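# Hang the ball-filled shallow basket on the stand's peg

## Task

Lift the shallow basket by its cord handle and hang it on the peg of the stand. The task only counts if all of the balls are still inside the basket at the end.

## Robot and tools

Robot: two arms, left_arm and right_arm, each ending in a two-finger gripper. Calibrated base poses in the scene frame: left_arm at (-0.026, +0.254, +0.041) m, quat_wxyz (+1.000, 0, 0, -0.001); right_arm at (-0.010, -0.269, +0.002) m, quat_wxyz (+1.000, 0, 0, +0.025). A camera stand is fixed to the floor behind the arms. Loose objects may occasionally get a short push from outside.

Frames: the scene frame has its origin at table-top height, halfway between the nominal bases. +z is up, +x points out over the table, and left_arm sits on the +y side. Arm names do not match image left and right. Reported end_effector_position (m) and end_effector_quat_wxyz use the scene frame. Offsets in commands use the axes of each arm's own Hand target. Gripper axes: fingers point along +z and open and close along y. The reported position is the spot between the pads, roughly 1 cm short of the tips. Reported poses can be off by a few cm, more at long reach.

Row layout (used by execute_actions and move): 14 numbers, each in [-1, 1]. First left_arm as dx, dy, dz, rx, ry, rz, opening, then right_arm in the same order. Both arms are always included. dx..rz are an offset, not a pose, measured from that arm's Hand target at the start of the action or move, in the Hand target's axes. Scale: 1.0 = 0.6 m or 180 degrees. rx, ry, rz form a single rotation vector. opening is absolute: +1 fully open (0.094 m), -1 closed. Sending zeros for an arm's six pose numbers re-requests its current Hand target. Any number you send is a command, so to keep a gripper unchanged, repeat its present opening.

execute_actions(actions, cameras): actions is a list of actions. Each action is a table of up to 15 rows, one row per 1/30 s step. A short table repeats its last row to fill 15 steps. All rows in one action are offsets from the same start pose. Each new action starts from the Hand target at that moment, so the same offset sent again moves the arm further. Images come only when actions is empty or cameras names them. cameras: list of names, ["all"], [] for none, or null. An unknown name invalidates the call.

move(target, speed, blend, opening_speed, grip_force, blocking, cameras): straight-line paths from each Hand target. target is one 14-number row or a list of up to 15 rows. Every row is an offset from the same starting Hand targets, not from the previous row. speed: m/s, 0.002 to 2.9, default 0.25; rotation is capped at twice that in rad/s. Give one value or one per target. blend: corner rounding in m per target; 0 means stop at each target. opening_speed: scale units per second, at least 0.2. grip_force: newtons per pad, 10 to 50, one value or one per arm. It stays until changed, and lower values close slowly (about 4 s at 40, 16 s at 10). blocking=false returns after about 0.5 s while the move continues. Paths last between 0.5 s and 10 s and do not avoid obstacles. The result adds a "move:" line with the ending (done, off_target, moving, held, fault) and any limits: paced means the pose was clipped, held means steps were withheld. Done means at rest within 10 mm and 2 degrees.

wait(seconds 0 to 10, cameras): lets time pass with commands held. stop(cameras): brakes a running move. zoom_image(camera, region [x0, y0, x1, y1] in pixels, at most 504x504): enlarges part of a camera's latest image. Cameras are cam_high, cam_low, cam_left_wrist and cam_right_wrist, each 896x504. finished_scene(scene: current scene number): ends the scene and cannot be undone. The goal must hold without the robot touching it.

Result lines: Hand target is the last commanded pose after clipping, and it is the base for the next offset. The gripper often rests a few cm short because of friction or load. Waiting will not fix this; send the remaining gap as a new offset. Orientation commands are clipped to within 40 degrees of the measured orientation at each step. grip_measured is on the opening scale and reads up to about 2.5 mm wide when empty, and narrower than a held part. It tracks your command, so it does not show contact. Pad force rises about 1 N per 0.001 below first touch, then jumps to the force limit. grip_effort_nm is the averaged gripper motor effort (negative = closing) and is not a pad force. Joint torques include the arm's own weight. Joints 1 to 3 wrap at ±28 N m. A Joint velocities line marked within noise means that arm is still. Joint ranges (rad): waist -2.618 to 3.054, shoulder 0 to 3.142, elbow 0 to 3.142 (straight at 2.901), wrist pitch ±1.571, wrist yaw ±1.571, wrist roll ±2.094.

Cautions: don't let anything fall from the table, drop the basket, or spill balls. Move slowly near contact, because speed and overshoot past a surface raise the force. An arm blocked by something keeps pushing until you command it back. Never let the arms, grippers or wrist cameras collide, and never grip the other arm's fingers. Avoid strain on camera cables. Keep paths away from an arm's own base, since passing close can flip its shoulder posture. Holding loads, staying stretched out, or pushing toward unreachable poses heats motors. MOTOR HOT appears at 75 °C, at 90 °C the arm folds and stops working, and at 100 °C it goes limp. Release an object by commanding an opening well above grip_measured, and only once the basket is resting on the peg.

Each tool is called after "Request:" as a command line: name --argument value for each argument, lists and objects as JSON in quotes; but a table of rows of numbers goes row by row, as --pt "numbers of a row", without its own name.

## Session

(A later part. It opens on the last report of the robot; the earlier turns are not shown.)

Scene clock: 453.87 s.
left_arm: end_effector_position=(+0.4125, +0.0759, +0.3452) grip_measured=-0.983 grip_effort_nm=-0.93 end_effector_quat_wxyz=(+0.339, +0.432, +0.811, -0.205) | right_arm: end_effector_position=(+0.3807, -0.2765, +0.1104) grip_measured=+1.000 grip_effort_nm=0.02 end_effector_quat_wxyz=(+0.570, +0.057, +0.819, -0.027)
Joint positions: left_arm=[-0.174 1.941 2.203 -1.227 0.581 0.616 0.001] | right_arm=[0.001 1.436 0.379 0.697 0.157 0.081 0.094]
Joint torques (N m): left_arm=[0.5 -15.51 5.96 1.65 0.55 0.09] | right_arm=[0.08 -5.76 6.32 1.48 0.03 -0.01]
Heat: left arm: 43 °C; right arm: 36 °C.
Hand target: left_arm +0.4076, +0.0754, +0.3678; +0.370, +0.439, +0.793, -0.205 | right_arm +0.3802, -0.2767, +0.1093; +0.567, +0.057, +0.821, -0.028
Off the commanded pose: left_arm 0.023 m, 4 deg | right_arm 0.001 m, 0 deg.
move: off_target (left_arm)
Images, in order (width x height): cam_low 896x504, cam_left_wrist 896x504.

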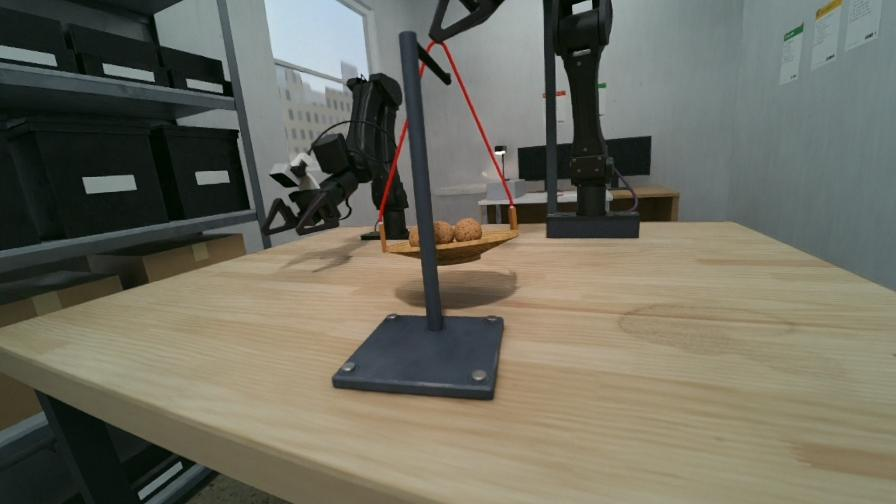

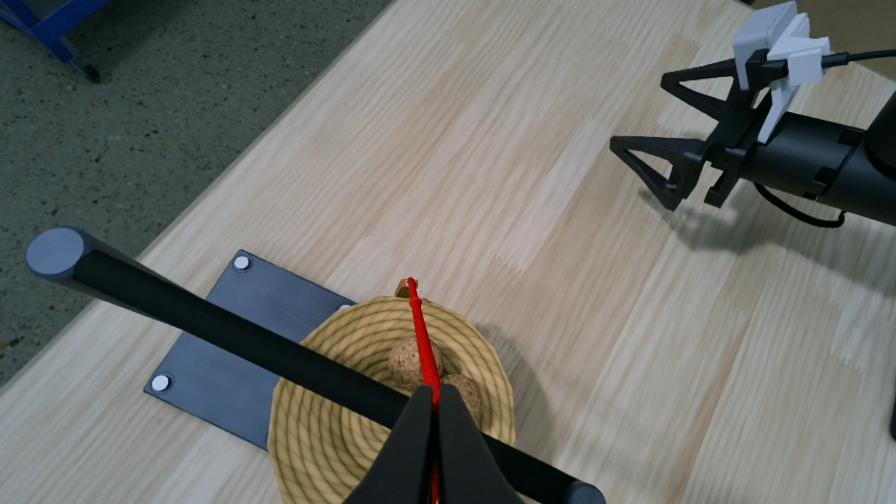

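Request:
move --target '[0.0255,0,0.0214,0,0,0,-1, 0,0,0,0,0,0,1]' --speed 0.04 --cameras '["cam_low","cam_left_wrist"]'

Request:
zoom_image --camera "cam_low" --region '[390, 0, 510, 120]'

Scene clock: 470.57 s.
left_arm: end_effector_position=(+0.4122, +0.0759, +0.3252) grip_measured=-0.983 grip_effort_nm=-0.92 end_effector_quat_wxyz=(+0.338, +0.432, +0.811, -0.205) | right_arm: end_effector_position=(+0.3807, -0.2765, +0.1104) grip_measured=+1.000 grip_effort_nm=0.02 end_effector_quat_wxyz=(+0.570, +0.057, +0.819, -0.027)
Joint positions: left_arm=[-0.174 1.893 2.048 -1.12 0.581 0.616 0.001] | right_arm=[0.001 1.436 0.379 0.697 0.157 0.081 0.094]
Joint torques (N m): left_arm=[0.5 -15.5 6.13 1.63 0.55 0.08] | right_arm=[0.03 -5.78 6.32 1.48 0.04 -0.02]
Motor temperatures (°C): left_arm=[23 35 42 32 27 26 30] | right_arm=[24 28 34 36 23 24 25]
Heat: left arm: 42 °C; right arm: 36 °C.
Hand target: left_arm +0.4076, +0.0754, +0.3477; +0.370, +0.439, +0.793, -0.205 | right_arm +0.3802, -0.2767, +0.1093; +0.567, +0.057, +0.821, -0.028
Off the commanded pose: left_arm 0.023 m, 4 deg | right_arm 0.001 m, 0 deg.
move: off_target (left_arm)
Images, in order (width x height): cam_low 896x504, cam_left_wrist 896x504.

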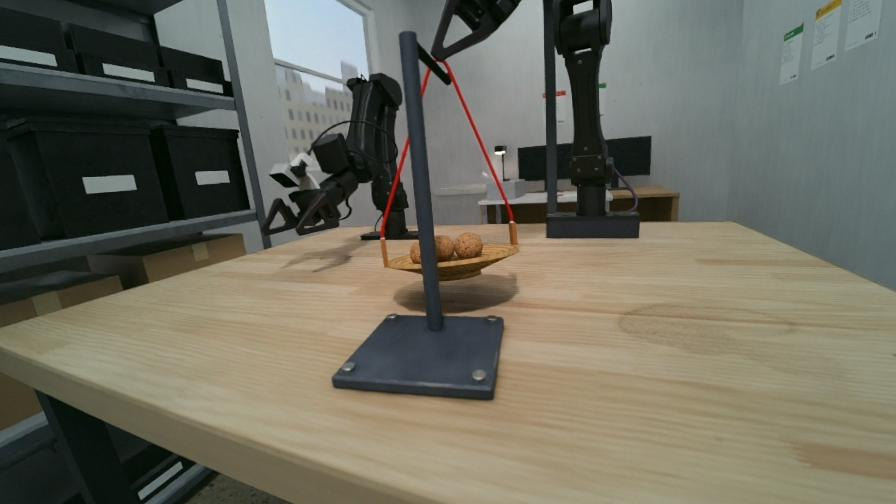

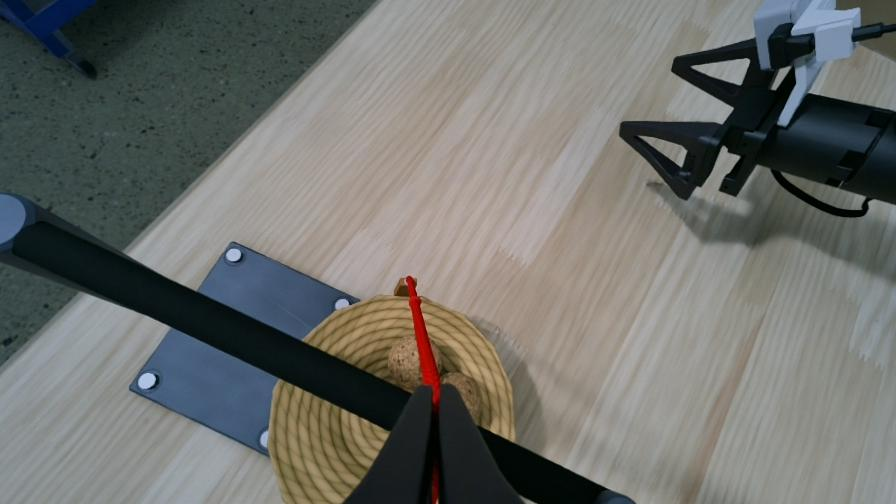

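Scaled by 4.200 from the camera's 896x504 image, which has a finer 1280x720 frame.

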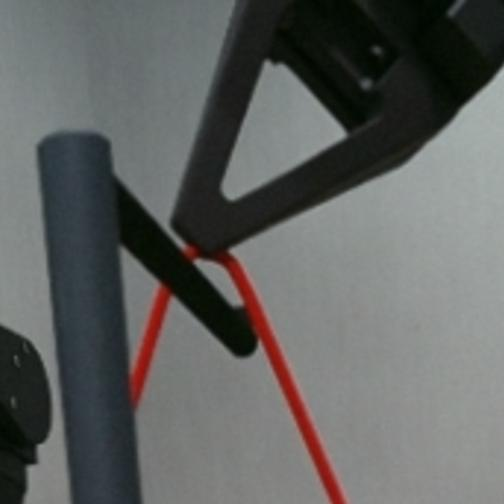

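Request:
move --target '[0.014,0,0.0118,0,0,0,-1, 0,0,0,0,0,0,1]' --speed 0.02 --cameras '["cam_low","cam_left_wrist"]'

Request:
zoom_image --camera "cam_low" --region '[390, 0, 510, 120]'

Scene clock: 476.13 s.
left_arm: end_effector_position=(+0.4113, +0.0757, +0.3180) grip_measured=-0.983 grip_effort_nm=-0.92 end_effector_quat_wxyz=(+0.342, +0.433, +0.809, -0.204) | right_arm: end_effector_position=(+0.3807, -0.2765, +0.1104) grip_measured=+1.000 grip_effort_nm=0.02 end_effector_quat_wxyz=(+0.570, +0.057, +0.819, -0.027)
Joint positions: left_arm=[-0.174 1.868 1.978 -1.067 0.584 0.616 0.001] | right_arm=[0.001 1.436 0.379 0.697 0.157 0.081 0.094]
Joint torques (N m): left_arm=[0.49 -14.89 5.96 1.63 0.52 0.07] | right_arm=[0.08 -5.72 6.37 1.47 0.04 -0.02]
Heat: left arm: 42 °C; right arm: 36 °C.
Hand target: left_arm +0.4076, +0.0754, +0.3368; +0.370, +0.439, +0.793, -0.205 | right_arm +0.3802, -0.2767, +0.1093; +0.567, +0.057, +0.821, -0.028
Off the commanded pose: left_arm 0.019 m, 4 deg | right_arm 0.001 m, 0 deg.
move: off_target (left_arm)
Images, in order (width x height): cam_low 896x504, cam_left_wrist 896x504.

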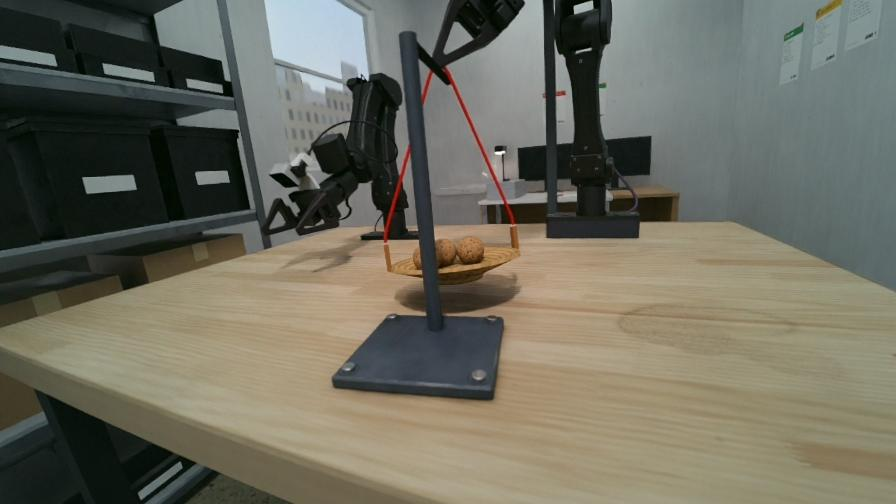

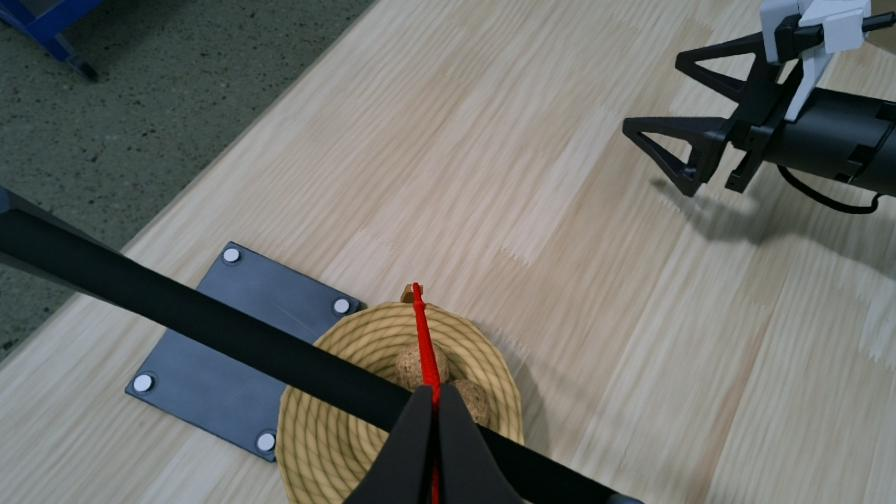

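Scaled by 4.200 from the camera's 896x504 image, which has a finer 1280x720 frame.

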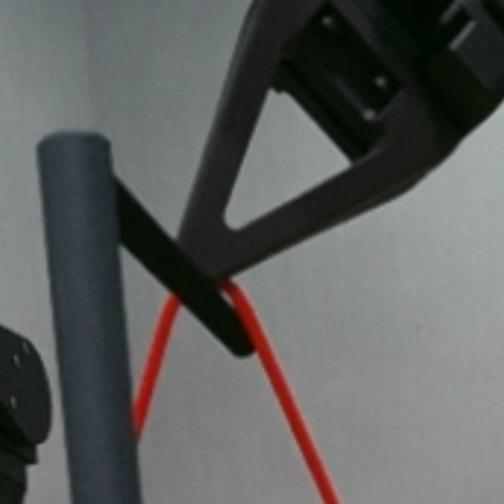

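Request:
move --target '[0,0,0,0,0,0,-0.6, 0,0,0,0,0,0,1]' --speed 0.02 --opening_speed 0.2 --cameras '["cam_low","cam_left_wrist"]'

Request:
zoom_image --camera "cam_low" --region '[370, 0, 540, 290]'

Scene clock: 483.87 s.
left_arm: end_effector_position=(+0.4134, +0.0743, +0.3233) grip_measured=-0.603 grip_effort_nm=0.12 end_effector_quat_wxyz=(+0.353, +0.435, +0.803, -0.204) | right_arm: end_effector_position=(+0.3807, -0.2765, +0.1104) grip_measured=+1.000 grip_effort_nm=0.02 end_effector_quat_wxyz=(+0.570, +0.057, +0.819, -0.027)
Joint positions: left_arm=[-0.174 1.863 1.978 -1.048 0.59 0.616 0.019] | right_arm=[0.001 1.436 0.379 0.697 0.157 0.081 0.094]
Joint torques (N m): left_arm=[0.5 -14.27 5.96 1.48 0.46 0.07] | right_arm=[0.06 -5.74 6.3 1.48 0.04 -0.01]
Heat: left arm: 42 °C; right arm: 36 °C.
Hand target: left_arm +0.4076, +0.0754, +0.3368; +0.370, +0.439, +0.793, -0.205 | right_arm +0.3802, -0.2767, +0.1093; +0.567, +0.057, +0.821, -0.028
Off the commanded pose: left_arm 0.015 m, 2 deg | right_arm 0.001 m, 0 deg.
move: off_target (left_arm)
Images, in order (width x height): cam_low 896x504, cam_left_wrist 896x504.

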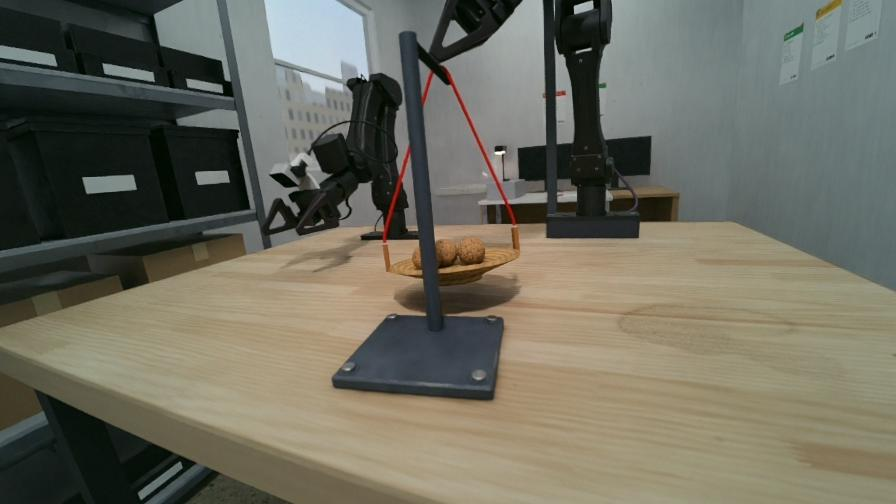

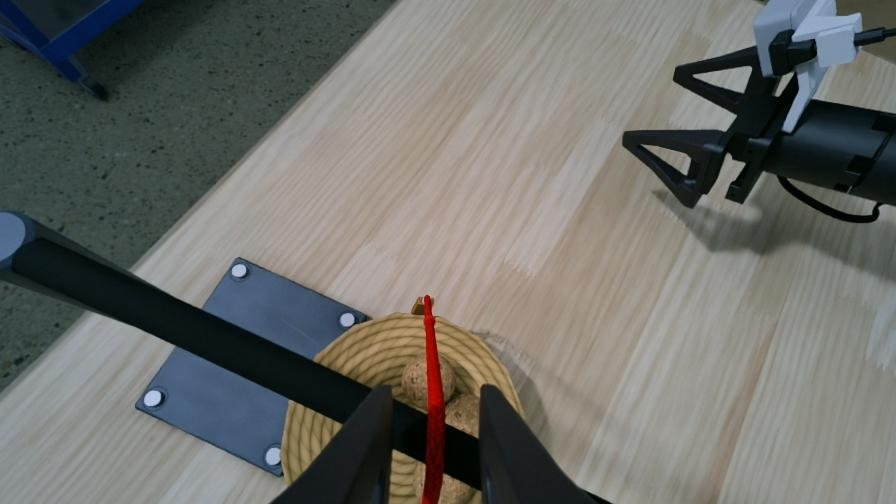

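Scaled by 1.738 from the camera's 896x504 image, which has a finer 1280x720 frame.

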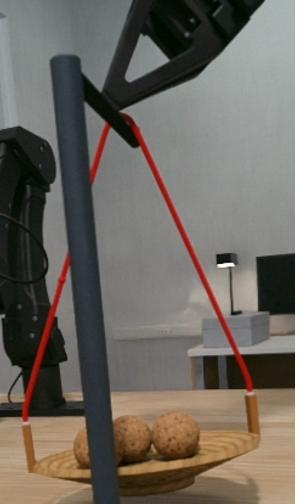

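Request:
move --pt "-0.02 0 -0.05 0 0 0 -0.6 0 0 0 0 0 0 1" --pt "-0.04 0 -0.2 0 0 0 -0.6 0 0 0 0 0 0 1" --speed 0.1 --blend 0.016 --cameras '["cam_low","cam_left_wrist","cam_high"]'

Request:
zoom_image --camera "cam_low" --region '[370, 0, 540, 290]'

Scene clock: 497.30 s.
left_arm: end_effector_position=(+0.3682, +0.1411, +0.4366) grip_measured=-0.603 grip_effort_nm=0.12 end_effector_quat_wxyz=(+0.402, +0.428, +0.787, -0.188) | right_arm: end_effector_position=(+0.3807, -0.2765, +0.1104) grip_measured=+1.000 grip_effort_nm=0.02 end_effector_quat_wxyz=(+0.570, +0.057, +0.819, -0.027)
Joint positions: left_arm=[0.009 1.88 2.495 -1.528 0.699 0.754 0.019] | right_arm=[0.001 1.436 0.379 0.697 0.157 0.081 0.094]
Joint torques (N m): left_arm=[0.35 -7.46 6.05 1.01 0.51 0.11] | right_arm=[0.08 -5.76 6.31 1.48 0.04 -0.02]
Heat: left arm: 42 °C; right arm: 36 °C.
Hand target: left_arm +0.3670, +0.1402, +0.4322; +0.370, +0.439, +0.793, -0.205 | right_arm +0.3802, -0.2767, +0.1093; +0.567, +0.057, +0.821, -0.028
Off the commanded pose: left_arm 0.005 m, 4 deg | right_arm 0.001 m, 0 deg.
joint sent to its limit (left arm) — joint 4 (wrist pitch), lower limit. The joint targets are off in orientation, not in position.
move: off_target (left_arm)
Images, in order (width x height): cam_high 896x504, cam_low 896x504, cam_left_wrist 896x504.

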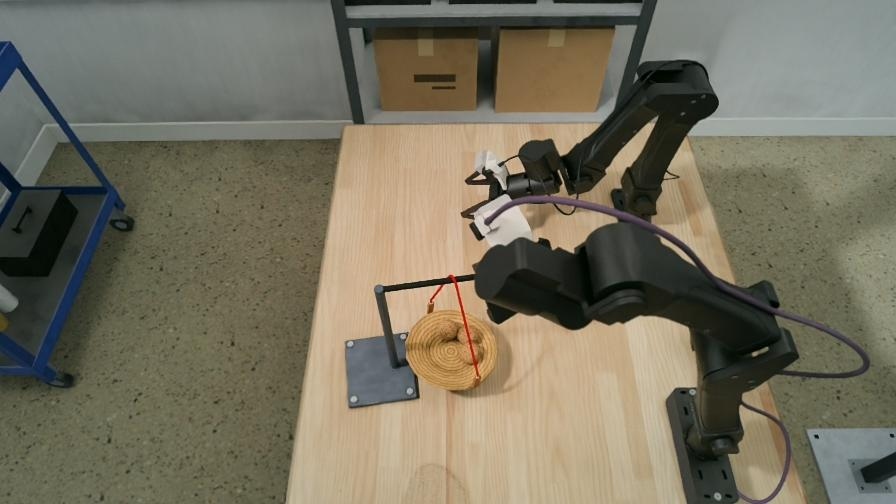

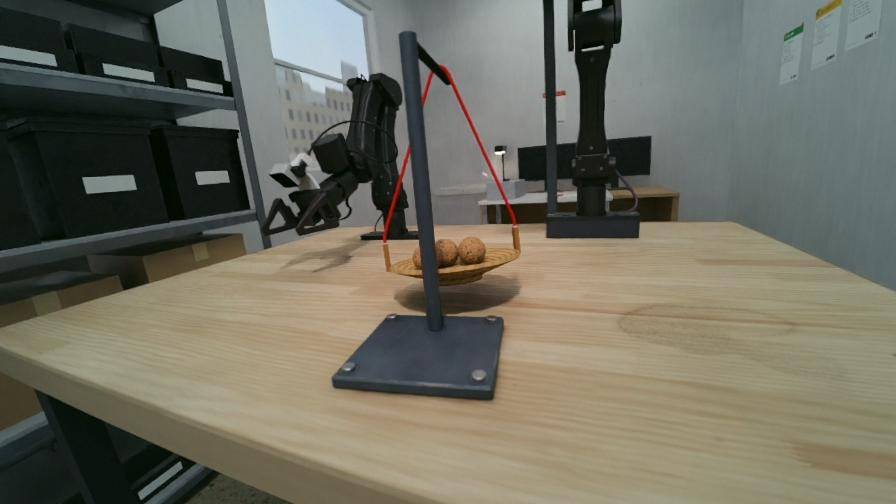

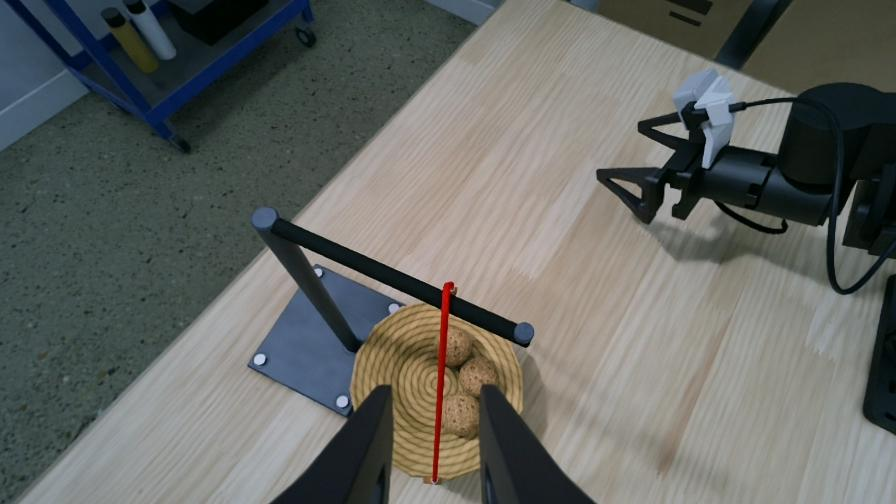

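Scaled by 1.738 from the camera's 896x504 image, which has a finer 1280x720 frame.

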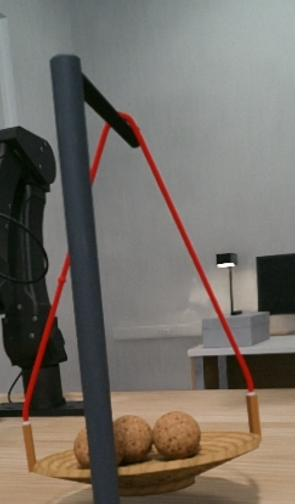

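Request:
finished_scene --scene 2

The scene is finished: the task was done.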